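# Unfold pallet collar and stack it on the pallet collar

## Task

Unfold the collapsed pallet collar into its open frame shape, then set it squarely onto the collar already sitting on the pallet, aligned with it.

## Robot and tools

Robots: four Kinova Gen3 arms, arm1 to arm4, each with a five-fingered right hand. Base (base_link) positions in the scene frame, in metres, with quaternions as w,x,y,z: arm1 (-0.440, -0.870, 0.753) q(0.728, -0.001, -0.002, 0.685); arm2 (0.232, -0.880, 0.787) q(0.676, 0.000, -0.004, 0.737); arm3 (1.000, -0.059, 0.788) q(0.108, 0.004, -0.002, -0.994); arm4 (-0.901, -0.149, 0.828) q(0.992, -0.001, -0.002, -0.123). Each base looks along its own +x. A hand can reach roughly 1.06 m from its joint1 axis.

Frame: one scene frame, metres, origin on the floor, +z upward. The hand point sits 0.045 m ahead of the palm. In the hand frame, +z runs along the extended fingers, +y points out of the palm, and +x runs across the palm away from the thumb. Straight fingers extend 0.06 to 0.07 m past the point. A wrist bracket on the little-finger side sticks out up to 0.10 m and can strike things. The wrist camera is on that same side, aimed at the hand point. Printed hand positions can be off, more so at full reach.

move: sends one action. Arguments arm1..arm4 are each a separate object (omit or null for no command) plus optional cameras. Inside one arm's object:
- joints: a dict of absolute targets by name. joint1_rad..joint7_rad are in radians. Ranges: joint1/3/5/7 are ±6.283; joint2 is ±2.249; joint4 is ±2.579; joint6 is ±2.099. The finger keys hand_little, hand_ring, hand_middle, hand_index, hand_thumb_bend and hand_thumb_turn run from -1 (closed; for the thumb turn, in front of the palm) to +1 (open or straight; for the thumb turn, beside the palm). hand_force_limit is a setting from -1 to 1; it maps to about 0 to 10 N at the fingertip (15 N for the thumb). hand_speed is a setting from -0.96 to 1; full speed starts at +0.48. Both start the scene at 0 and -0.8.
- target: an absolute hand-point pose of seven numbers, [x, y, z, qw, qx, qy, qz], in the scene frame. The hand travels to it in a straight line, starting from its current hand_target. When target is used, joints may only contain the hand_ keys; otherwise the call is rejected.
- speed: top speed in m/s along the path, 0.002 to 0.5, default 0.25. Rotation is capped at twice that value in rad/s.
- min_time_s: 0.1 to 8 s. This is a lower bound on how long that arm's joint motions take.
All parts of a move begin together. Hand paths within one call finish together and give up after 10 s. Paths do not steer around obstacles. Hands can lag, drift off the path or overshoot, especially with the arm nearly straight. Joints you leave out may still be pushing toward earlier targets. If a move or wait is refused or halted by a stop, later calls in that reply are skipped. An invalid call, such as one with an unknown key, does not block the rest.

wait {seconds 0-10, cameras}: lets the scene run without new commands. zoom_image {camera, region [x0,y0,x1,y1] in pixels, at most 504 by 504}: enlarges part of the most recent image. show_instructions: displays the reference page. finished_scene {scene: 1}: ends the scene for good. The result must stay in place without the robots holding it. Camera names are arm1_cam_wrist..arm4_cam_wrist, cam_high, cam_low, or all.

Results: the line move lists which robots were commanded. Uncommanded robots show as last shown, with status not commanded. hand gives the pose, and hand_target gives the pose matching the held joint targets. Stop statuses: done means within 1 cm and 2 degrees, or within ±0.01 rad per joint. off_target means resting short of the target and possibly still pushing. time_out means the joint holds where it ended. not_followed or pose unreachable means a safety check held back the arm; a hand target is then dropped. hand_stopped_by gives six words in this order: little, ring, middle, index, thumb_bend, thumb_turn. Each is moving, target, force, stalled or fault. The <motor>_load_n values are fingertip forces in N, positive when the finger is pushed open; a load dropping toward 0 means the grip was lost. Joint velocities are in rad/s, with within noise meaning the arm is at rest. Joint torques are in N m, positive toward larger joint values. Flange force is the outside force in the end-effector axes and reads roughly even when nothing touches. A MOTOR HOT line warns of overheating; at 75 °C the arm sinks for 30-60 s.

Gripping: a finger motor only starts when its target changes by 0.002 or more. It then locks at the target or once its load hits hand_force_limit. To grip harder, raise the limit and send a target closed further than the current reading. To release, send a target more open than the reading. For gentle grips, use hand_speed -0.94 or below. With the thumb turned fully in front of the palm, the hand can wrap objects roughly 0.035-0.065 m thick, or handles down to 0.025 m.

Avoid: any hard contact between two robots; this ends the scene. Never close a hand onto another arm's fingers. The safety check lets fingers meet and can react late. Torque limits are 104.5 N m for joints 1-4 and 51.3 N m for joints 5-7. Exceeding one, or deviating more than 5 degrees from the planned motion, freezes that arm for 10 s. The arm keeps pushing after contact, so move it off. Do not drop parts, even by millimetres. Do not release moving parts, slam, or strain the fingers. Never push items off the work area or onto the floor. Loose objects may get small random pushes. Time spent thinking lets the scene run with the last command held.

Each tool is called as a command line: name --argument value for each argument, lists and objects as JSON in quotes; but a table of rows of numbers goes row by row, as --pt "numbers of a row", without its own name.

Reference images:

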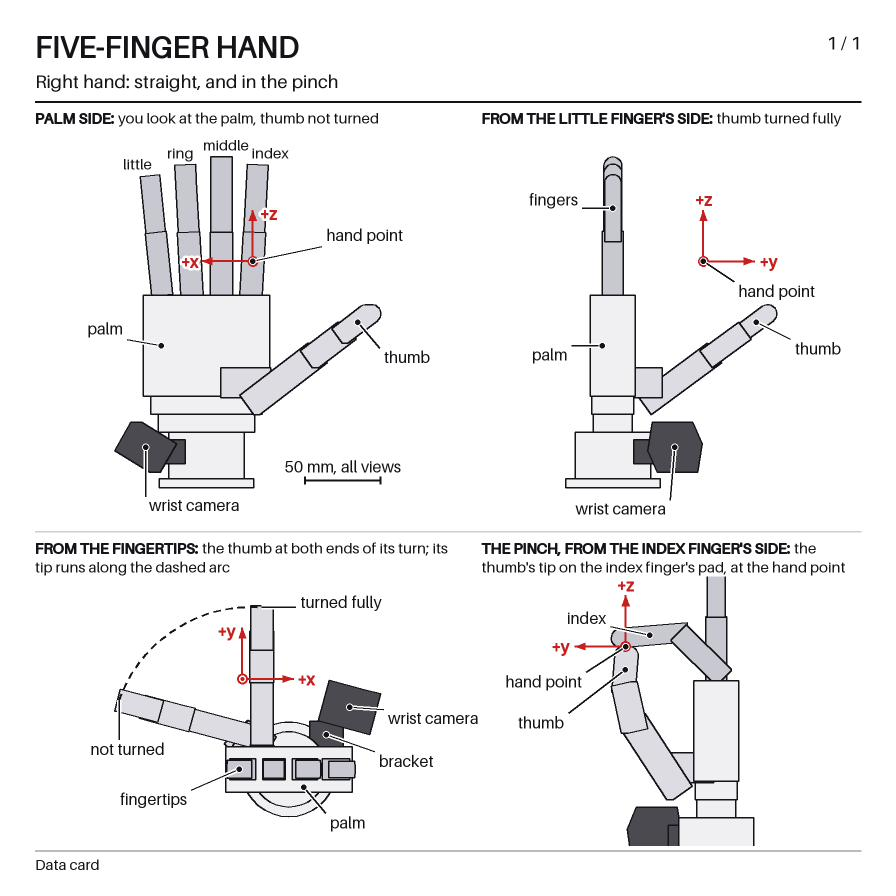

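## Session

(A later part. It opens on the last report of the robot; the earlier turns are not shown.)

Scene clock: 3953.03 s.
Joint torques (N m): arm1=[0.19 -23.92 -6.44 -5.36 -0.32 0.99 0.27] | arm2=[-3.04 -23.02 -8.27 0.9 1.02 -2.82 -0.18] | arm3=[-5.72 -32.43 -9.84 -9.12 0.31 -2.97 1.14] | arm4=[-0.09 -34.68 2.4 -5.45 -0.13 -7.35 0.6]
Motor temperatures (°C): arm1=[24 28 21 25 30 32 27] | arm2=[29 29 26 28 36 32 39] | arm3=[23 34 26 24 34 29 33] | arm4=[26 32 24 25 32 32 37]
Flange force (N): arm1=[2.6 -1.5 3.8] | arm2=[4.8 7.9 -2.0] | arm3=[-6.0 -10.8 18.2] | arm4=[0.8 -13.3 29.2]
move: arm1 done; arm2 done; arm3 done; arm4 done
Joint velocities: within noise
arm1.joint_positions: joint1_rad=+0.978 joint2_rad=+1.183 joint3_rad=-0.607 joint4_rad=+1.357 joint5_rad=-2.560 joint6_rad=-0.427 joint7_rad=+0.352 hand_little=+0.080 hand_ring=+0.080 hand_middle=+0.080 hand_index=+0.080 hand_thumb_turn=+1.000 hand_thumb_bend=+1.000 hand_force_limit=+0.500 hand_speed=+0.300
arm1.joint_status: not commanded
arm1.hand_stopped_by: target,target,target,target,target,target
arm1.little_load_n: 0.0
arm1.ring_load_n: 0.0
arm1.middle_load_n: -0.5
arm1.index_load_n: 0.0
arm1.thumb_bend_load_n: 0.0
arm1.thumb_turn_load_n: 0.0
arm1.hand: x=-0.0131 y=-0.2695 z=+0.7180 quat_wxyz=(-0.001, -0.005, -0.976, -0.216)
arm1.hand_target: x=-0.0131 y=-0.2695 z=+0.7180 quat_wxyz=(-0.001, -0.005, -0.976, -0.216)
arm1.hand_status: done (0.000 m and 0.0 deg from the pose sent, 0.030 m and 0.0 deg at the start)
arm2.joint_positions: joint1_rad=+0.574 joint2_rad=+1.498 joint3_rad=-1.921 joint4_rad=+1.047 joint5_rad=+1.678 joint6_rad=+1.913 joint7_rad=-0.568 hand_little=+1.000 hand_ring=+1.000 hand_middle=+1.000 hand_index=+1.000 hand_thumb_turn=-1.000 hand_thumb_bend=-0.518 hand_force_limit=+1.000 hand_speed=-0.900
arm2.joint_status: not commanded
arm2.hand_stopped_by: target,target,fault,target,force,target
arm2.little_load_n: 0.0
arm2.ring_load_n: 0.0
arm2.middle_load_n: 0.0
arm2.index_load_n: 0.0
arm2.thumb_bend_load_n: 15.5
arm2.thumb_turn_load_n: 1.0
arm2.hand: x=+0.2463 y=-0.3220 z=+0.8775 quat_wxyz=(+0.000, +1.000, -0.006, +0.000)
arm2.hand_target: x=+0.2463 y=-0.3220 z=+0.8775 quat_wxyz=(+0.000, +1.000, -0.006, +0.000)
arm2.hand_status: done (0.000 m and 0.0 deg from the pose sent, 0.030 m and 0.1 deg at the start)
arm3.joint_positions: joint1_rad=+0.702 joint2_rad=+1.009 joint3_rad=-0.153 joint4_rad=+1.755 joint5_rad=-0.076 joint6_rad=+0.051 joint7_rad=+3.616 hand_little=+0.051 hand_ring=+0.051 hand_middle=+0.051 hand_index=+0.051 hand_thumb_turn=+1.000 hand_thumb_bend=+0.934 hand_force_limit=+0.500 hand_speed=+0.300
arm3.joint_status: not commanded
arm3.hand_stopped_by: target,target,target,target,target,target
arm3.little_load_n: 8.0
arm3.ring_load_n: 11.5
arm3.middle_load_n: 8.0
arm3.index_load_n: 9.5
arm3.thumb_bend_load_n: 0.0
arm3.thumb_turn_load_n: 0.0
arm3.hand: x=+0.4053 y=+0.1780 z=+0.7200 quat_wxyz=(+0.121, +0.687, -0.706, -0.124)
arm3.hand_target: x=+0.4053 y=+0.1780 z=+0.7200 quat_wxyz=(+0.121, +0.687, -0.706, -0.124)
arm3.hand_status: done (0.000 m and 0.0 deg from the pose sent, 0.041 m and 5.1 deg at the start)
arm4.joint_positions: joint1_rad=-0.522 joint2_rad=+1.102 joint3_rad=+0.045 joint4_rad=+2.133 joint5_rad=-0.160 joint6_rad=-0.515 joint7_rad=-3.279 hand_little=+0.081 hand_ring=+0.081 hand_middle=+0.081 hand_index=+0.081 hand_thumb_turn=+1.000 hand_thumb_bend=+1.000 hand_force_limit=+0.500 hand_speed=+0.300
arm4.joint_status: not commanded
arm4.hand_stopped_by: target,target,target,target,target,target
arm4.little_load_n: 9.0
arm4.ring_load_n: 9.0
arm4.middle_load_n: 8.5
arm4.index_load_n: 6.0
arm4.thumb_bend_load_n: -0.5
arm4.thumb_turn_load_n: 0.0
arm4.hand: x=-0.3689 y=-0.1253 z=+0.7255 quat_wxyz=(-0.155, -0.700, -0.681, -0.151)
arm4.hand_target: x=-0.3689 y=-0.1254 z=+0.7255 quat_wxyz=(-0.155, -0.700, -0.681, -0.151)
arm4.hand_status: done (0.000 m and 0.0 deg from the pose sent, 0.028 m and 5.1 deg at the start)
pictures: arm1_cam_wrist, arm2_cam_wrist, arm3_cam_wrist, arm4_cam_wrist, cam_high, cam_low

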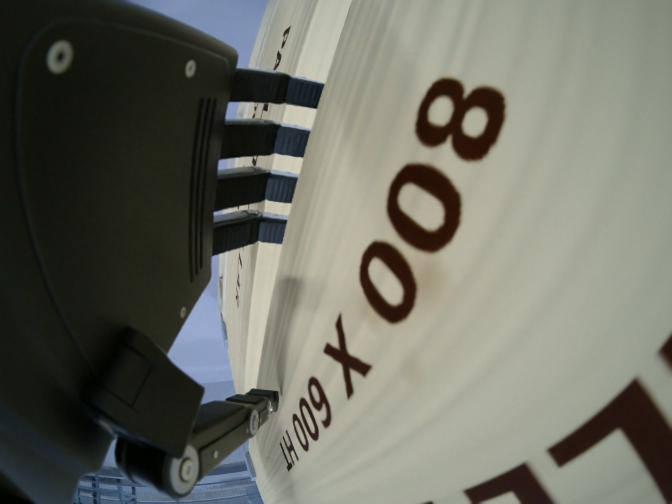

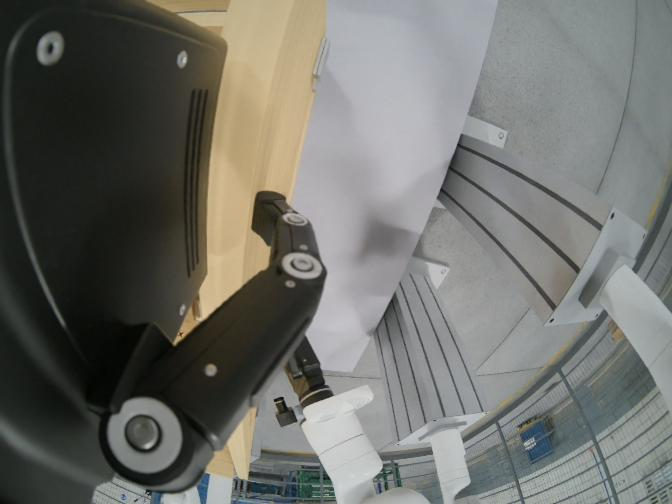

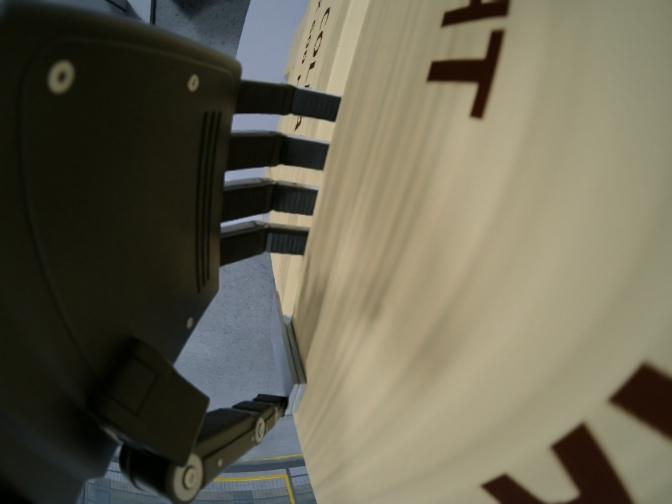

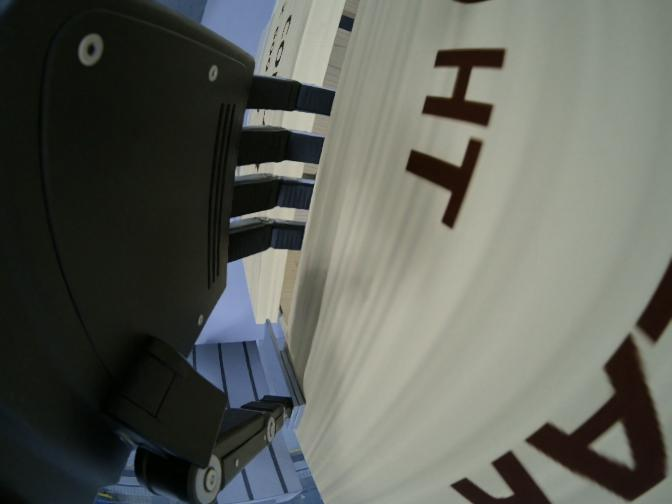

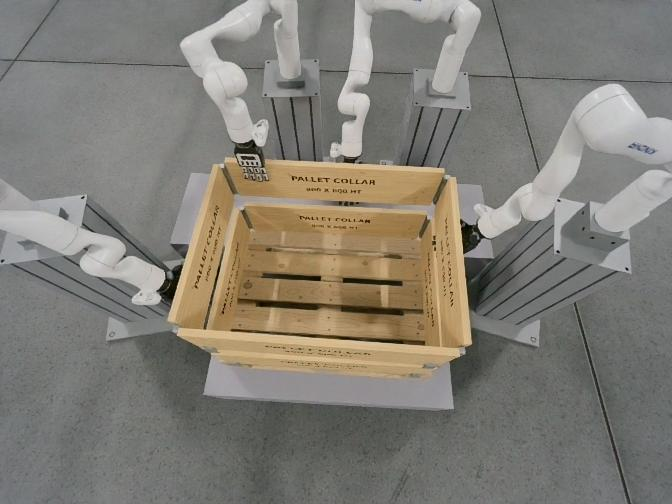

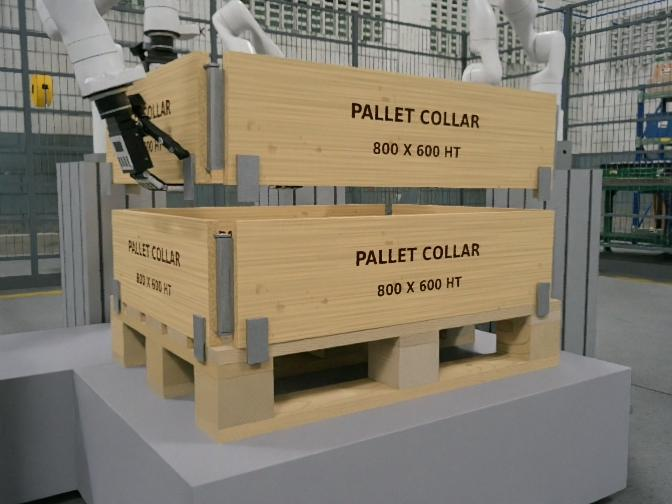

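move --arm4 '{"target": [-0.3689, -0.1254, 0.7315, 0.1551, 0.6999, 0.6807, 0.1509], "speed": 0.02}' --cameras '["cam_high", "cam_low"]'

zoom_image --camera "cam_high" --region '[410, 310, 500, 400]'

zoom_image --camera "cam_high" --region '[400, 150, 490, 240]'

Scene clock: 4113.83 s.
Joint torques (N m): arm1=[0.12 -23.99 -6.38 -5.29 -0.35 0.97 0.26] | arm2=[-4.35 -22.13 -8.39 1.07 0.66 -3.56 -0.23] | arm3=[-6.62 -32.44 -10.67 -8.69 0.72 -2.63 1.59] | arm4=[0.37 -35.93 3.09 -6.97 -0.27 -8.17 0.56]
Motor temperatures (°C): arm1=[24 29 21 25 30 32 27] | arm2=[29 29 26 28 36 33 39] | arm3=[23 36 26 25 34 29 33] | arm4=[26 32 23 25 32 32 37]
Flange force (N): arm1=[2.1 -1.4 3.9] | arm2=[7.0 9.2 -3.6] | arm3=[-6.8 -10.7 18.9] | arm4=[1.5 -15.6 29.2]
move: arm4 done
Joint velocities: within noise
arm1, arm2, arm3: as last shown
arm1.ring_load_n: 0.5
arm1.middle_load_n: 0.0
arm2.thumb_bend_load_n: 16.5
arm2.thumb_turn_load_n: 0.5
arm3.joint_positions: joint1_rad=+0.703 joint2_rad=+1.009 joint3_rad=-0.153 joint4_rad=+1.755 joint5_rad=-0.076 joint6_rad=+0.051 joint7_rad=+3.616 hand_little=+0.051 hand_ring=+0.051 hand_middle=+0.051 hand_index=+0.051 hand_thumb_turn=+1.000 hand_thumb_bend=+0.934 hand_force_limit=+0.500 hand_speed=+0.300
arm3.little_load_n: 8.5
arm3.hand: x=+0.4053 y=+0.1780 z=+0.7200 quat_wxyz=(+0.121, +0.687, -0.706, -0.125)
arm4.joint_positions: joint1_rad=-0.523 joint2_rad=+1.085 joint3_rad=+0.047 joint4_rad=+2.140 joint5_rad=-0.160 joint6_rad=-0.505 joint7_rad=-3.278 hand_little=+0.081 hand_ring=+0.081 hand_middle=+0.081 hand_index=+0.081 hand_thumb_turn=+1.000 hand_thumb_bend=+1.000 hand_force_limit=+0.500 hand_speed=+0.300
arm4.joint_status: not commanded
arm4.hand_stopped_by: target,target,target,target,target,target
arm4.little_load_n: 9.0
arm4.ring_load_n: 9.5
arm4.middle_load_n: 9.0
arm4.index_load_n: 6.5
arm4.thumb_bend_load_n: -1.0
arm4.thumb_turn_load_n: 0.0
arm4.hand: x=-0.3689 y=-0.1254 z=+0.7315 quat_wxyz=(-0.155, -0.700, -0.681, -0.151)
arm4.hand_target: x=-0.3689 y=-0.1254 z=+0.7315 quat_wxyz=(-0.155, -0.700, -0.681, -0.151)
arm4.hand_status: done (0.000 m and 0.0 deg from the pose sent, 0.006 m and 0.0 deg at the start)

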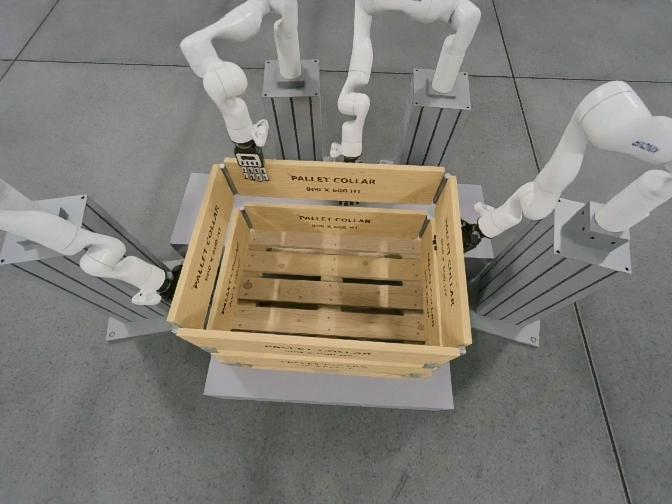

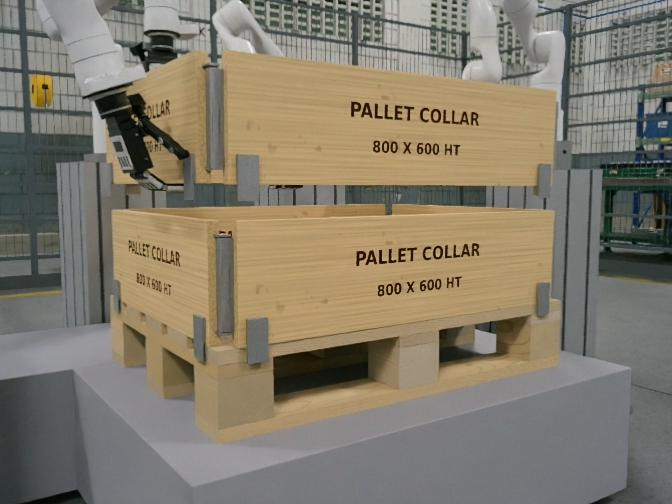

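Scaled by 5.600.

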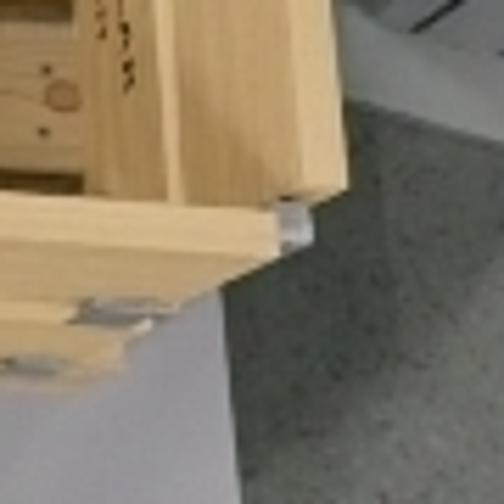

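Scaled by 5.600.

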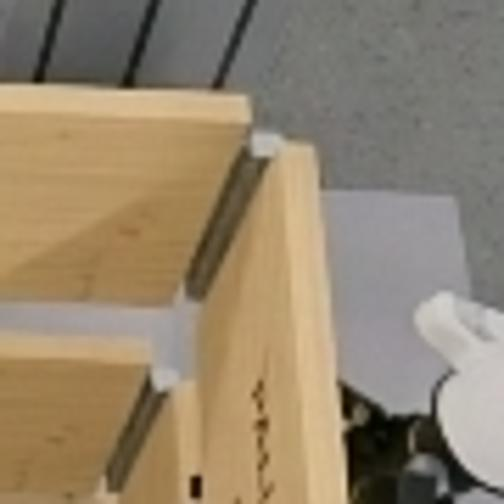

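move --arm4 '{"target": [-0.3689, -0.1254, 0.734, 0.1459, 0.7019, 0.6787, 0.1598], "speed": 0.02}' --cameras '["cam_high", "cam_low"]'

zoom_image --camera "cam_high" --region '[410, 310, 500, 400]'

zoom_image --camera "cam_high" --region '[400, 150, 490, 240]'

zoom_image --camera "cam_low" --region '[470, 150, 590, 240]'

zoom_image --camera "cam_low" --region '[190, 160, 310, 250]'

Scene clock: 4337.30 s.
Joint torques (N m): arm1=[0.28 -23.96 -6.32 -5.38 -0.34 1.01 0.29] | arm2=[-4.05 -22.31 -8.43 1.07 0.73 -3.42 -0.19] | arm3=[-6.77 -32.3 -10.81 -8.75 0.78 -2.57 1.68] | arm4=[0.73 -36.2 2.19 -7.38 -0.46 -8.29 0.18]
Motor temperatures (°C): arm1=[24 29 21 25 30 32 27] | arm2=[29 29 26 27 36 33 39] | arm3=[24 37 26 24 34 29 33] | arm4=[26 33 23 24 32 32 37]
Flange force (N): arm1=[2.5 -1.3 3.8] | arm2=[6.4 8.7 -3.3] | arm3=[-6.6 -11.0 18.5] | arm4=[0.5 -15.9 29.2]
move: arm4 done
Joint velocities: within noise
arm1, arm2, arm3: as last shown
arm1.ring_load_n: 0.0
arm3.joint_positions: joint1_rad=+0.702 joint2_rad=+1.009 joint3_rad=-0.153 joint4_rad=+1.755 joint5_rad=-0.076 joint6_rad=+0.051 joint7_rad=+3.616 hand_little=+0.051 hand_ring=+0.051 hand_middle=+0.051 hand_index=+0.051 hand_thumb_turn=+1.000 hand_thumb_bend=+0.934 hand_force_limit=+0.500 hand_speed=+0.300
arm3.middle_load_n: 7.5
arm3.hand_target: x=+0.4053 y=+0.1780 z=+0.7200 quat_wxyz=(+0.121, +0.687, -0.706, -0.125)
arm4.joint_positions: joint1_rad=-0.485 joint2_rad=+1.075 joint3_rad=+0.022 joint4_rad=+2.146 joint5_rad=-0.129 joint6_rad=-0.508 joint7_rad=-3.282 hand_little=+0.081 hand_ring=+0.081 hand_middle=+0.081 hand_index=+0.081 hand_thumb_turn=+1.000 hand_thumb_bend=+1.000 hand_force_limit=+0.500 hand_speed=+0.300
arm4.joint_status: not commanded
arm4.hand_stopped_by: target,target,target,target,target,target
arm4.little_load_n: 11.0
arm4.ring_load_n: 10.0
arm4.middle_load_n: 8.0
arm4.index_load_n: 4.5
arm4.thumb_bend_load_n: 0.0
arm4.thumb_turn_load_n: 0.0
arm4.hand: x=-0.3689 y=-0.1254 z=+0.7340 quat_wxyz=(-0.146, -0.702, -0.679, -0.160)
arm4.hand_target: x=-0.3689 y=-0.1254 z=+0.7340 quat_wxyz=(-0.146, -0.702, -0.679, -0.160)
arm4.hand_status: done (0.000 m and 0.0 deg from the pose sent, 0.002 m and 1.5 deg at the start)

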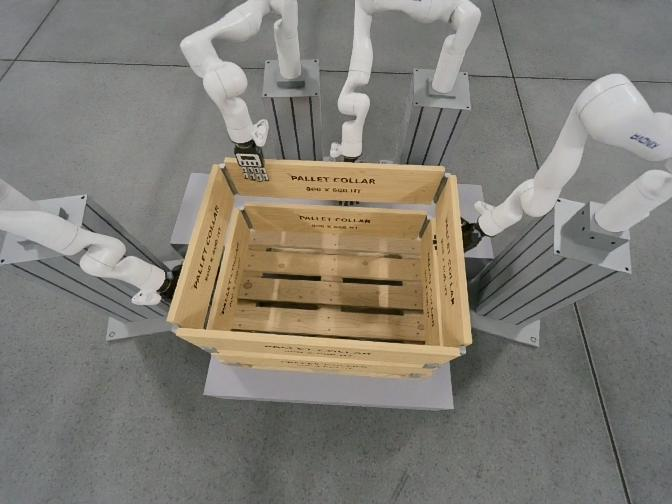

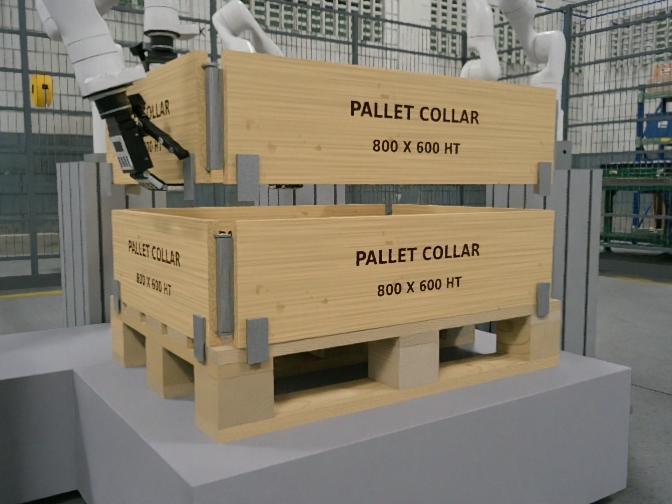

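Scaled by 5.600.

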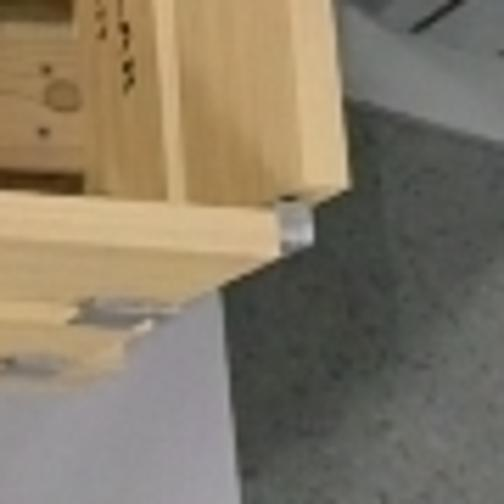

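Scaled by 5.600.

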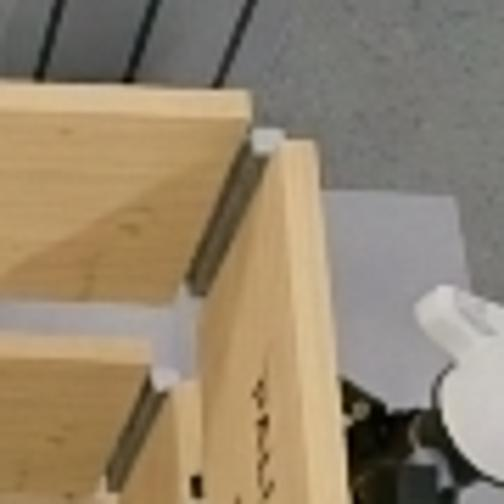

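Scaled by 4.200.

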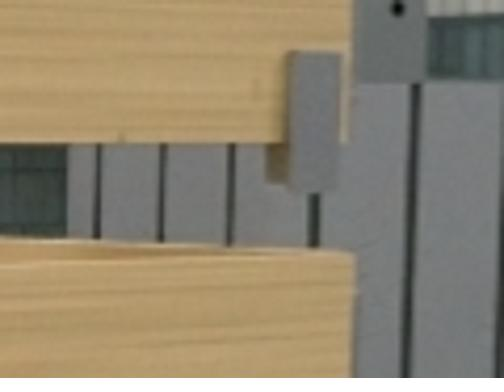

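Scaled by 4.200.

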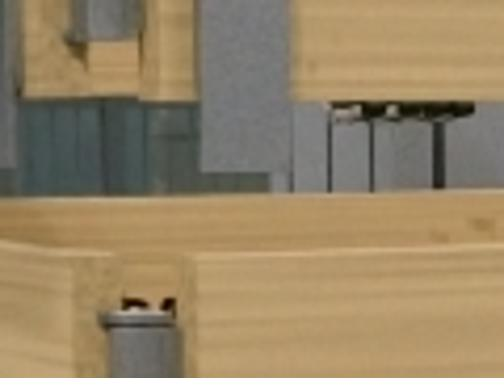

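move --arm1 '{"target": [-0.0131, -0.2820, 0.718, 0.0012, 0.0055, 0.9763, 0.2164], "speed": 0.02}' --arm2 '{"target": [0.2463, -0.3345, 0.8775, 0, 1, -0.0057, 0], "speed": 0.02}' --arm3 '{"target": [0.4053, 0.1655, 0.720, -0.1210, -0.6866, 0.7060, 0.1245], "speed": 0.02}' --arm4 '{"target": [-0.3689, -0.1379, 0.734, 0.1459, 0.7019, 0.6787, 0.1598], "speed": 0.02}' --cameras '[]'

move --arm1 '{"target": [-0.0131, -0.2820, 0.706, 0.0012, 0.0055, 0.9763, 0.2164], "speed": 0.02}' --arm2 '{"target": [0.2463, -0.3345, 0.8655, 0, 1, -0.0057, 0], "speed": 0.02}' --arm3 '{"target": [0.4053, 0.1655, 0.708, -0.1210, -0.6866, 0.7060, 0.1245], "speed": 0.02}' --arm4 '{"target": [-0.3689, -0.1379, 0.722, 0.1459, 0.7019, 0.6787, 0.1598], "speed": 0.02}' --cameras '["all"]'

zoom_image --camera "cam_low" --region '[470, 150, 590, 240]'

zoom_image --camera "cam_low" --region '[190, 160, 310, 250]'

zoom_image --camera "cam_low" --region '[80, 140, 200, 230]'

Scene clock: 4356.20 s.
Joint torques (N m): arm1=[0.17 -23.7 -6.25 -5.2 -0.32 0.96 0.3] | arm2=[-4.08 -21.86 -8.63 0.89 0.7 -3.24 -0.16] | arm3=[-6.5 -32.11 -10.25 -8.86 0.87 -2.68 1.64] | arm4=[0.62 -36.15 1.79 -7.42 -0.39 -8.3 0.16]
Motor temperatures (°C): arm1=[24 29 21 25 30 32 27] | arm2=[29 29 26 27 36 33 39] | arm3=[24 37 26 24 34 29 33] | arm4=[26 33 23 24 32 32 37]
Flange force (N): arm1=[2.3 -1.4 4.0] | arm2=[6.6 8.6 -3.0] | arm3=[-6.3 -11.2 18.1] | arm4=[0.3 -16.0 29.0]
move: arm1 done; arm2 done; arm3 done; arm4 done
Joint velocities: within noise
arm1.joint_positions: joint1_rad=+0.999 joint2_rad=+1.170 joint3_rad=-0.604 joint4_rad=+1.396 joint5_rad=-2.556 joint6_rad=-0.405 joint7_rad=+0.354 hand_little=+0.080 hand_ring=+0.080 hand_middle=+0.080 hand_index=+0.080 hand_thumb_turn=+1.000 hand_thumb_bend=+1.000 hand_force_limit=+0.500 hand_speed=+0.300
arm1.joint_status: not commanded
arm1.hand_stopped_by: target,target,target,target,target,target
arm1.little_load_n: 0.5
arm1.ring_load_n: 0.0
arm1.middle_load_n: 0.0
arm1.index_load_n: 0.0
arm1.thumb_bend_load_n: 0.0
arm1.thumb_turn_load_n: 0.0
arm1.hand: x=-0.0131 y=-0.2820 z=+0.7180 quat_wxyz=(-0.001, -0.006, -0.976, -0.216)
arm1.hand_target: x=-0.0131 y=-0.2820 z=+0.7180 quat_wxyz=(-0.001, -0.006, -0.976, -0.216)
arm1.hand_status: done (0.000 m and 0.0 deg from the pose sent, 0.013 m and 0.0 deg at the start)
arm2.joint_positions: joint1_rad=+0.599 joint2_rad=+1.505 joint3_rad=-1.929 joint4_rad=+1.112 joint5_rad=+1.665 joint6_rad=+1.923 joint7_rad=-0.608 hand_little=+1.000 hand_ring=+1.000 hand_middle=+1.000 hand_index=+1.000 hand_thumb_turn=-1.000 hand_thumb_bend=-0.518 hand_force_limit=+1.000 hand_speed=-0.900
arm2.joint_status: not commanded
arm2.hand_stopped_by: target,target,fault,target,force,target
arm2.little_load_n: 0.0
arm2.ring_load_n: 0.0
arm2.middle_load_n: 0.0
arm2.index_load_n: 0.0
arm2.thumb_bend_load_n: 16.0
arm2.thumb_turn_load_n: 0.5
arm2.hand: x=+0.2463 y=-0.3345 z=+0.8775 quat_wxyz=(+0.000, +1.000, -0.006, +0.000)
arm2.hand_target: x=+0.2463 y=-0.3345 z=+0.8775 quat_wxyz=(+0.000, +1.000, -0.006, +0.000)
arm2.hand_status: done (0.000 m and 0.0 deg from the pose sent, 0.012 m and 0.0 deg at the start)
arm3.joint_positions: joint1_rad=+0.673 joint2_rad=+1.004 joint3_rad=-0.144 joint4_rad=+1.774 joint5_rad=-0.088 joint6_rad=+0.033 joint7_rad=+3.602 hand_little=+0.051 hand_ring=+0.051 hand_middle=+0.051 hand_index=+0.051 hand_thumb_turn=+1.000 hand_thumb_bend=+0.934 hand_force_limit=+0.500 hand_speed=+0.300
arm3.joint_status: not commanded
arm3.hand_stopped_by: target,target,target,target,target,target
arm3.little_load_n: 8.0
arm3.ring_load_n: 11.0
arm3.middle_load_n: 7.5
arm3.index_load_n: 9.5
arm3.thumb_bend_load_n: 0.0
arm3.thumb_turn_load_n: 0.0
arm3.hand: x=+0.4053 y=+0.1655 z=+0.7200 quat_wxyz=(+0.121, +0.687, -0.706, -0.125)
arm3.hand_target: x=+0.4053 y=+0.1655 z=+0.7200 quat_wxyz=(+0.121, +0.687, -0.706, -0.125)
arm3.hand_status: done (0.000 m and 0.0 deg from the pose sent, 0.013 m and 0.0 deg at the start)
arm4.joint_positions: joint1_rad=-0.449 joint2_rad=+1.075 joint3_rad=+0.021 joint4_rad=+2.151 joint5_rad=-0.099 joint6_rad=-0.514 joint7_rad=-3.276 hand_little=+0.081 hand_ring=+0.081 hand_middle=+0.081 hand_index=+0.081 hand_thumb_turn=+1.000 hand_thumb_bend=+1.000 hand_force_limit=+0.500 hand_speed=+0.300
arm4.joint_status: not commanded
arm4.hand_stopped_by: target,target,target,target,target,target
arm4.little_load_n: 11.0
arm4.ring_load_n: 10.0
arm4.middle_load_n: 8.0
arm4.index_load_n: 4.5
arm4.thumb_bend_load_n: 0.0
arm4.thumb_turn_load_n: 0.0
arm4.hand: x=-0.3689 y=-0.1379 z=+0.7340 quat_wxyz=(-0.146, -0.702, -0.679, -0.160)
arm4.hand_target: x=-0.3689 y=-0.1379 z=+0.7340 quat_wxyz=(-0.146, -0.702, -0.679, -0.160)
arm4.hand_status: done (0.000 m and 0.0 deg from the pose sent, 0.013 m and 0.0 deg at the start)

Scene clock: 4357.30 s.
Joint torques (N m): arm1=[0.15 -23.62 -6.3 -5.15 -0.3 0.98 0.25] | arm2=[-3.88 -21.97 -8.72 0.91 0.92 -3.23 -0.21] | arm3=[-6.61 -32.15 -10.41 -8.34 1 -2.6 1.66] | arm4=[0.54 -35.94 1.77 -6.68 -0.4 -8.08 0.2]
Motor temperatures (°C): arm1=[24 29 21 25 30 32 27] | arm2=[29 29 26 27 36 33 39] | arm3=[24 37 26 24 34 29 33] | arm4=[26 33 23 24 32 32 37]
Flange force (N): arm1=[2.7 -1.7 3.4] | arm2=[6.3 8.7 -3.0] | arm3=[-6.7 -10.8 18.3] | arm4=[0.1 -15.5 29.0]
move: arm1 done; arm2 done; arm3 done; arm4 done
Joint velocities: within noise
arm1.joint_positions: joint1_rad=+0.993 joint2_rad=+1.191 joint3_rad=-0.593 joint4_rad=+1.391 joint5_rad=-2.549 joint6_rad=-0.388 joint7_rad=+0.353 hand_little=+0.080 hand_ring=+0.080 hand_middle=+0.080 hand_index=+0.080 hand_thumb_turn=+1.000 hand_thumb_bend=+1.000 hand_force_limit=+0.500 hand_speed=+0.300
arm1.joint_status: not commanded
arm1.hand_stopped_by: target,target,target,target,target,target
arm1.little_load_n: 0.5
arm1.ring_load_n: 0.5
arm1.middle_load_n: 0.0
arm1.index_load_n: 0.0
arm1.thumb_bend_load_n: 0.0
arm1.thumb_turn_load_n: 0.5
arm1.hand: x=-0.0131 y=-0.2820 z=+0.7060 quat_wxyz=(-0.001, -0.006, -0.976, -0.216)
arm1.hand_target: x=-0.0131 y=-0.2820 z=+0.7060 quat_wxyz=(-0.001, -0.006, -0.976, -0.216)
arm1.hand_status: done (0.000 m and 0.0 deg from the pose sent, 0.012 m and 0.0 deg at the start)
arm2.joint_positions: joint1_rad=+0.603 joint2_rad=+1.524 joint3_rad=-1.921 joint4_rad=+1.124 joint5_rad=+1.675 joint6_rad=+1.909 joint7_rad=-0.611 hand_little=+1.000 hand_ring=+1.000 hand_middle=+1.000 hand_index=+1.000 hand_thumb_turn=-1.000 hand_thumb_bend=-0.518 hand_force_limit=+1.000 hand_speed=-0.900
arm2.joint_status: not commanded
arm2.hand_stopped_by: target,target,fault,target,force,target
arm2.little_load_n: 0.0
arm2.ring_load_n: 0.0
arm2.middle_load_n: 0.0
arm2.index_load_n: 0.0
arm2.thumb_bend_load_n: 16.0
arm2.thumb_turn_load_n: 0.5
arm2.hand: x=+0.2463 y=-0.3345 z=+0.8655 quat_wxyz=(+0.000, +1.000, -0.006, +0.000)
arm2.hand_target: x=+0.2463 y=-0.3345 z=+0.8655 quat_wxyz=(+0.000, +1.000, -0.006, +0.000)
arm2.hand_status: done (0.000 m and 0.0 deg from the pose sent, 0.012 m and 0.0 deg at the start)
arm3.joint_positions: joint1_rad=+0.674 joint2_rad=+1.031 joint3_rad=-0.145 joint4_rad=+1.767 joint5_rad=-0.086 joint6_rad=+0.013 joint7_rad=+3.604 hand_little=+0.051 hand_ring=+0.051 hand_middle=+0.051 hand_index=+0.051 hand_thumb_turn=+1.000 hand_thumb_bend=+0.934 hand_force_limit=+0.500 hand_speed=+0.300
arm3.joint_status: not commanded
arm3.hand_stopped_by: target,target,target,target,target,target
arm3.little_load_n: 8.5
arm3.ring_load_n: 11.5
arm3.middle_load_n: 7.5
arm3.index_load_n: 9.0
arm3.thumb_bend_load_n: 0.0
arm3.thumb_turn_load_n: 0.0
arm3.hand: x=+0.4053 y=+0.1655 z=+0.7080 quat_wxyz=(+0.121, +0.687, -0.706, -0.125)
arm3.hand_target: x=+0.4053 y=+0.1655 z=+0.7080 quat_wxyz=(+0.121, +0.687, -0.706, -0.125)
arm3.hand_status: done (0.000 m and 0.0 deg from the pose sent, 0.012 m and 0.0 deg at the start)
arm4.joint_positions: joint1_rad=-0.447 joint2_rad=+1.109 joint3_rad=+0.019 joint4_rad=+2.138 joint5_rad=-0.099 joint6_rad=-0.535 joint7_rad=-3.277 hand_little=+0.081 hand_ring=+0.081 hand_middle=+0.081 hand_index=+0.081 hand_thumb_turn=+1.000 hand_thumb_bend=+1.000 hand_force_limit=+0.500 hand_speed=+0.300
arm4.joint_status: not commanded
arm4.hand_stopped_by: target,target,target,target,target,target
arm4.little_load_n: 11.0
arm4.ring_load_n: 10.0
arm4.middle_load_n: 8.0
arm4.index_load_n: 4.0
arm4.thumb_bend_load_n: 0.0
arm4.thumb_turn_load_n: 0.0
arm4.hand: x=-0.3689 y=-0.1379 z=+0.7220 quat_wxyz=(-0.146, -0.702, -0.679, -0.160)
arm4.hand_target: x=-0.3689 y=-0.1379 z=+0.7220 quat_wxyz=(-0.146, -0.702, -0.679, -0.160)
arm4.hand_status: done (0.000 m and 0.0 deg from the pose sent, 0.012 m and 0.0 deg at the start)
pictures: arm1_cam_wrist, arm2_cam_wrist, arm3_cam_wrist, arm4_cam_wrist, cam_high, cam_low

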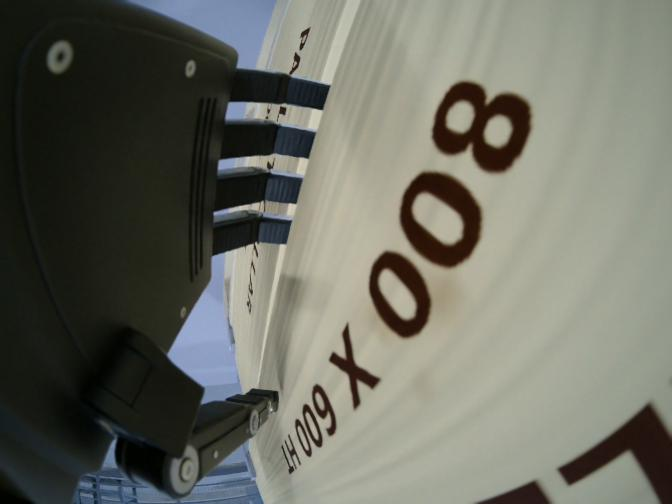

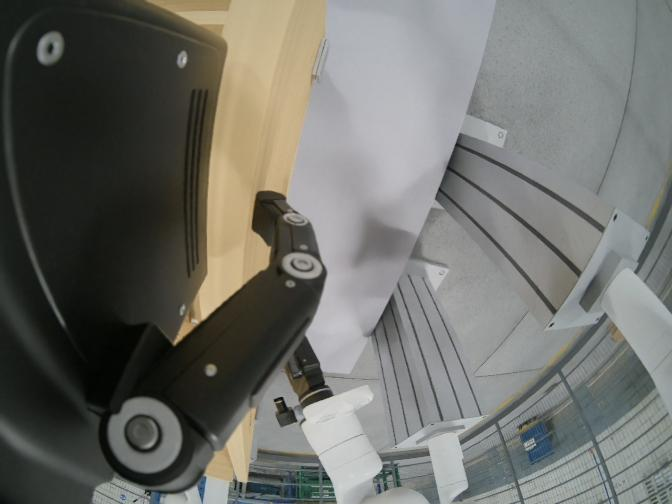

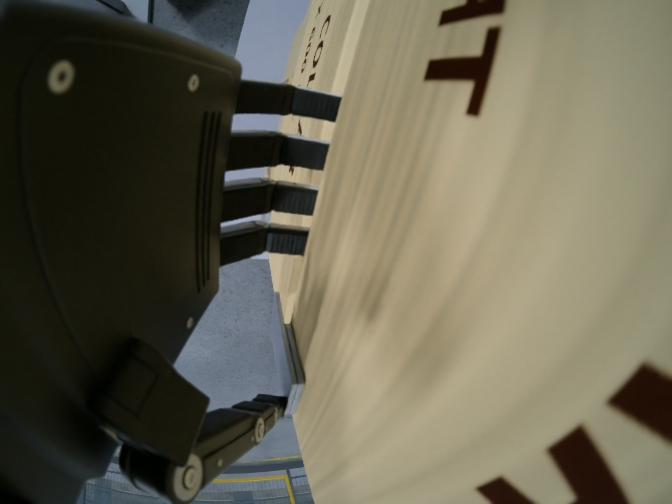

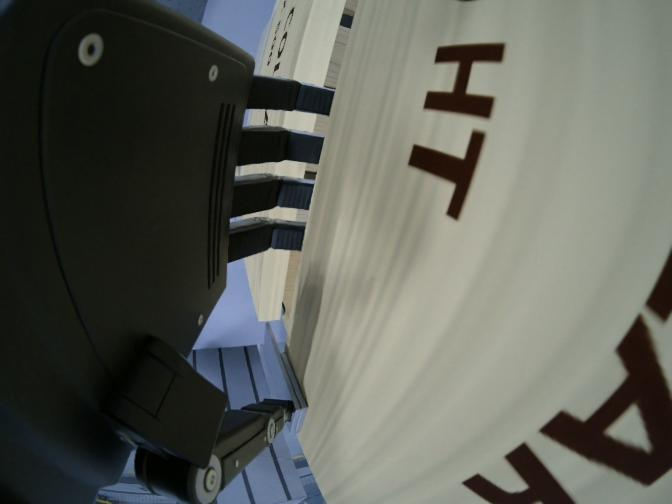

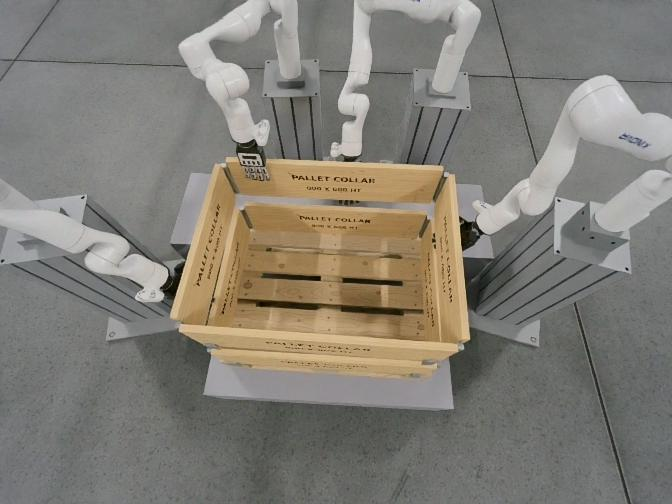

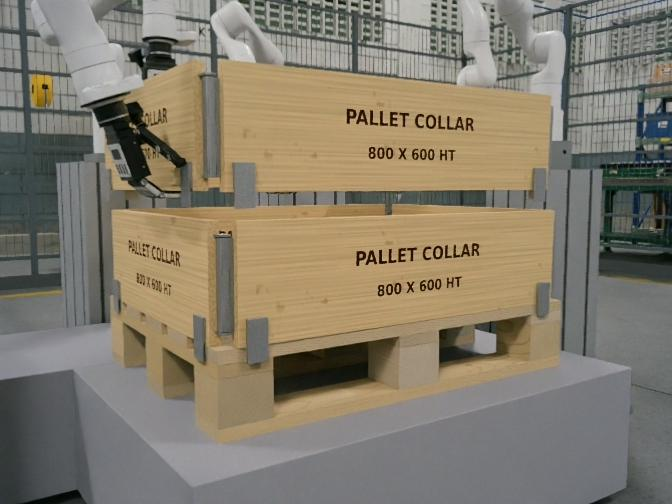

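Scaled by 4.200.

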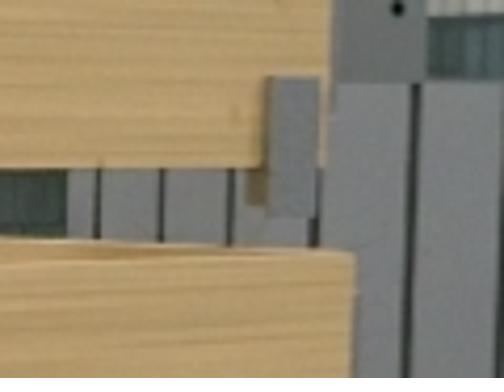

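Scaled by 4.200.

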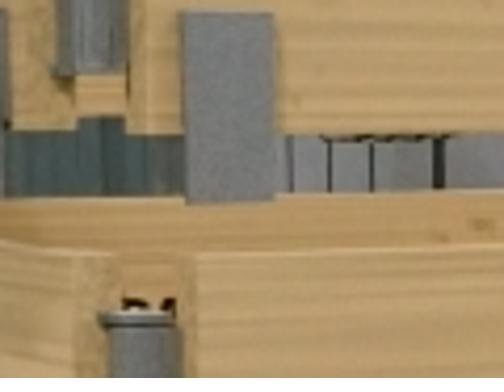

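Scaled by 4.200.

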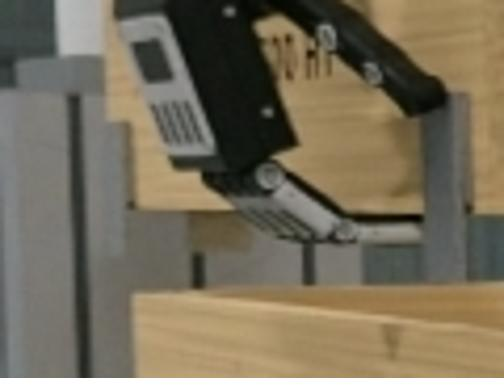

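zoom_image --camera "cam_low" --region '[90, 80, 150, 220]'

zoom_image --camera "cam_high" --region '[150, 300, 240, 390]'

zoom_image --camera "cam_high" --region '[400, 310, 490, 400]'

zoom_image --camera "cam_high" --region '[205, 145, 285, 225]'

zoom_image --camera "cam_high" --region '[400, 150, 480, 230]'

Scaled by 3.600.

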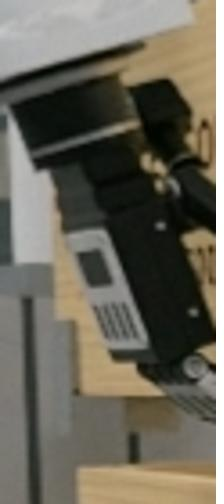

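Scaled by 5.600.

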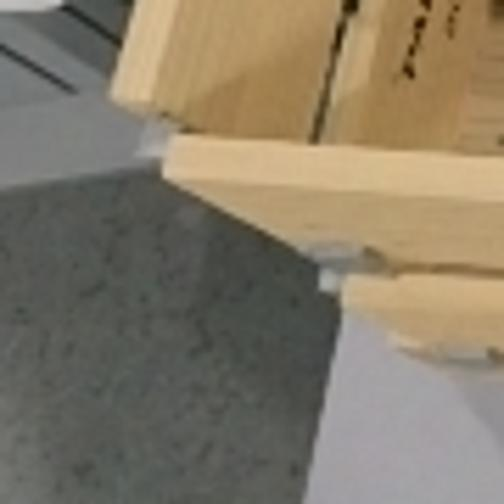

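Scaled by 5.600.

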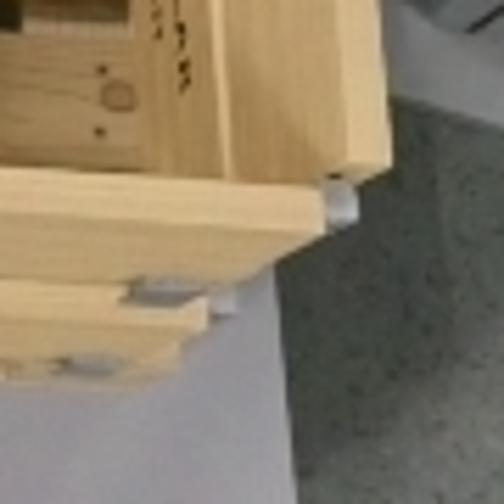

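Scaled by 6.300.

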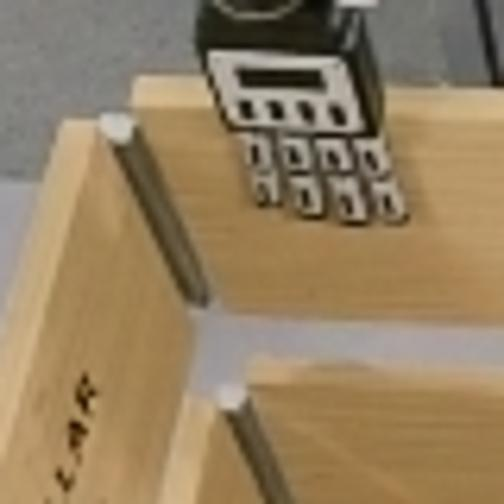

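Scaled by 6.300.

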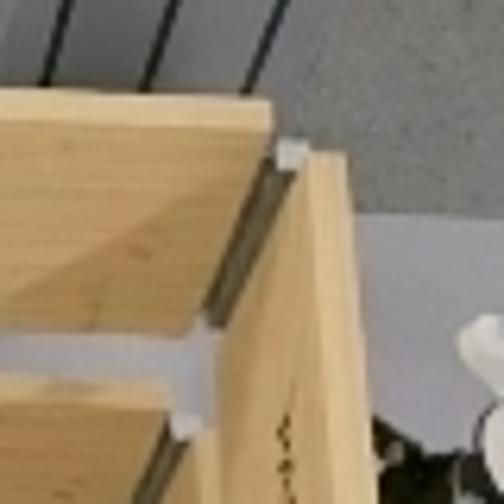

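move --arm1 '{"target": [-0.0131, -0.2738, 0.7399, 0.0010, 0.0055, 0.9822, 0.1879], "speed": 0.03}' --arm2 '{"target": [0.2465, -0.3170, 0.9020, 0.0291, 0.9996, -0.0057, -0.0002], "speed": 0.03}' --arm3 '{"target": [0.4053, 0.1730, 0.7156, -0.1412, -0.6828, 0.7093, 0.1041], "speed": 0.03}' --arm4 '{"target": [-0.3689, -0.1291, 0.7477, 0.1660, 0.6974, 0.6831, 0.1398], "speed": 0.03}' --cameras '["cam_high", "cam_low", "arm3_cam_wrist"]'

Scene clock: 4532.73 s.
Joint torques (N m): arm1=[0.03 -23.94 -6.09 -5.75 -0.35 0.93 0.23] | arm2=[-3.85 -22.22 -7.07 1.21 0.55 -3.19 -0.16] | arm3=[-6.55 -32.87 -12.37 -8.93 0.43 -2.47 1.57] | arm4=[0.61 -35.54 4.05 -7.48 -0.77 -8.19 0.12]
Motor temperatures (°C): arm1=[24 29 21 25 30 32 27] | arm2=[29 30 26 27 36 33 39] | arm3=[24 35 26 24 34 29 33] | arm4=[26 32 23 25 32 33 37]
Flange force (N): arm1=[1.2 -0.9 3.7] | arm2=[6.0 8.8 -4.2] | arm3=[-7.5 -11.9 19.1] | arm4=[2.4 -15.5 28.8]
move: arm1 done; arm2 done; arm3 done; arm4 done
Joint velocities: within noise
arm1.joint_positions: joint1_rad=+0.960 joint2_rad=+1.134 joint3_rad=-0.611 joint4_rad=+1.329 joint5_rad=-2.583 joint6_rad=-0.542 joint7_rad=+0.346 hand_little=+0.080 hand_ring=+0.080 hand_middle=+0.080 hand_index=+0.080 hand_thumb_turn=+1.000 hand_thumb_bend=+1.000 hand_force_limit=+0.500 hand_speed=+0.300
arm1.joint_status: not commanded
arm1.hand_stopped_by: target,target,target,target,target,target
arm1.little_load_n: 0.0
arm1.ring_load_n: 0.0
arm1.middle_load_n: 0.5
arm1.index_load_n: 0.5
arm1.thumb_bend_load_n: 0.0
arm1.thumb_turn_load_n: 0.0
arm1.hand: x=-0.0131 y=-0.2738 z=+0.7399 quat_wxyz=(-0.001, -0.006, -0.982, -0.188)
arm1.hand_target: x=-0.0131 y=-0.2738 z=+0.7399 quat_wxyz=(-0.001, -0.006, -0.982, -0.188)
arm1.hand_status: done (0.000 m and 0.0 deg from the pose sent, 0.035 m and 3.3 deg at the start)
arm2.joint_positions: joint1_rad=+0.512 joint2_rad=+1.450 joint3_rad=-1.913 joint4_rad=+0.886 joint5_rad=+1.660 joint6_rad=+1.967 joint7_rad=-0.485 hand_little=+1.000 hand_ring=+1.000 hand_middle=+1.000 hand_index=+1.000 hand_thumb_turn=-1.000 hand_thumb_bend=-0.518 hand_force_limit=+1.000 hand_speed=-0.900
arm2.joint_status: not commanded
arm2.hand_stopped_by: target,target,fault,target,force,target
arm2.little_load_n: 0.0
arm2.ring_load_n: 0.0
arm2.middle_load_n: 0.0
arm2.index_load_n: 0.0
arm2.thumb_bend_load_n: 16.0
arm2.thumb_turn_load_n: 0.5
arm2.hand: x=+0.2465 y=-0.3170 z=+0.9020 quat_wxyz=(+0.029, +1.000, -0.006, +0.000)
arm2.hand_target: x=+0.2465 y=-0.3170 z=+0.9020 quat_wxyz=(+0.029, +1.000, -0.006, +0.000)
arm2.hand_status: done (0.000 m and 0.0 deg from the pose sent, 0.040 m and 3.3 deg at the start)
arm3.joint_positions: joint1_rad=+0.770 joint2_rad=+1.026 joint3_rad=-0.223 joint4_rad=+1.734 joint5_rad=-0.065 joint6_rad=+0.089 joint7_rad=+3.634 hand_little=+0.051 hand_ring=+0.051 hand_middle=+0.051 hand_index=+0.051 hand_thumb_turn=+1.000 hand_thumb_bend=+0.934 hand_force_limit=+0.500 hand_speed=+0.300
arm3.joint_status: not commanded
arm3.hand_stopped_by: target,target,target,target,target,target
arm3.little_load_n: 8.5
arm3.ring_load_n: 11.5
arm3.middle_load_n: 7.5
arm3.index_load_n: 9.0
arm3.thumb_bend_load_n: 0.0
arm3.thumb_turn_load_n: 0.0
arm3.hand: x=+0.4053 y=+0.1730 z=+0.7156 quat_wxyz=(+0.141, +0.683, -0.709, -0.104)
arm3.hand_target: x=+0.4053 y=+0.1730 z=+0.7156 quat_wxyz=(+0.141, +0.683, -0.709, -0.104)
arm3.hand_status: done (0.000 m and 0.0 deg from the pose sent, 0.011 m and 3.3 deg at the start)
arm4.joint_positions: joint1_rad=-0.563 joint2_rad=+1.045 joint3_rad=+0.082 joint4_rad=+2.152 joint5_rad=-0.191 joint6_rad=-0.466 joint7_rad=-3.265 hand_little=+0.081 hand_ring=+0.081 hand_middle=+0.081 hand_index=+0.081 hand_thumb_turn=+1.000 hand_thumb_bend=+1.000 hand_force_limit=+0.500 hand_speed=+0.300
arm4.joint_status: not commanded
arm4.hand_stopped_by: target,target,target,target,target,target
arm4.little_load_n: 11.0
arm4.ring_load_n: 10.0
arm4.middle_load_n: 8.0
arm4.index_load_n: 4.0
arm4.thumb_bend_load_n: 0.0
arm4.thumb_turn_load_n: 0.0
arm4.hand: x=-0.3689 y=-0.1291 z=+0.7477 quat_wxyz=(-0.166, -0.697, -0.683, -0.140)
arm4.hand_target: x=-0.3689 y=-0.1291 z=+0.7477 quat_wxyz=(-0.166, -0.697, -0.683, -0.140)
arm4.hand_status: done (0.000 m and 0.0 deg from the pose sent, 0.027 m and 3.3 deg at the start)
pictures: arm3_cam_wrist, cam_high, cam_low

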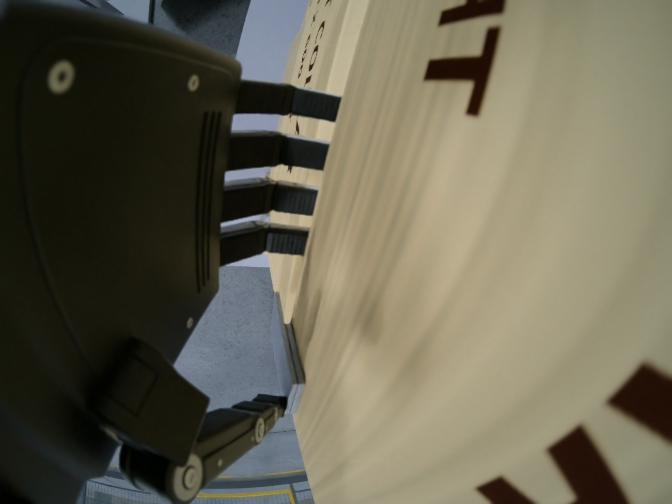

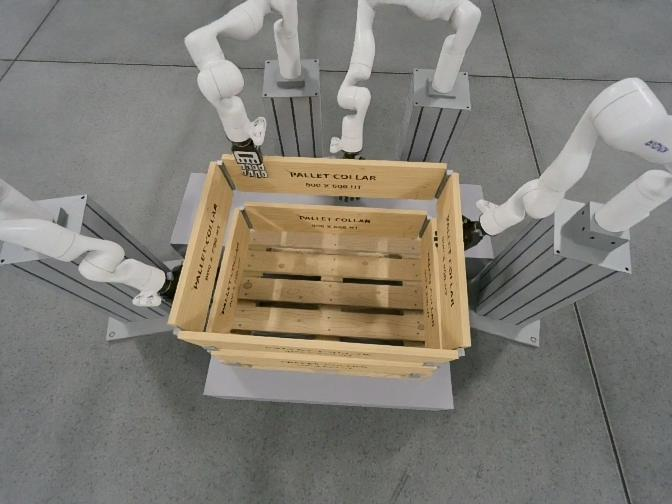

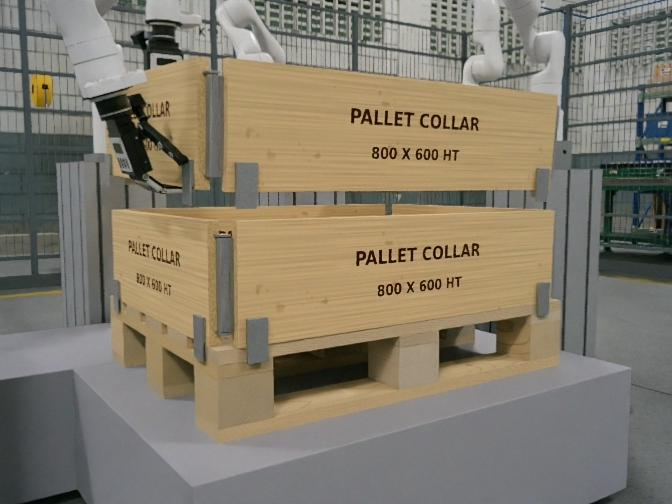

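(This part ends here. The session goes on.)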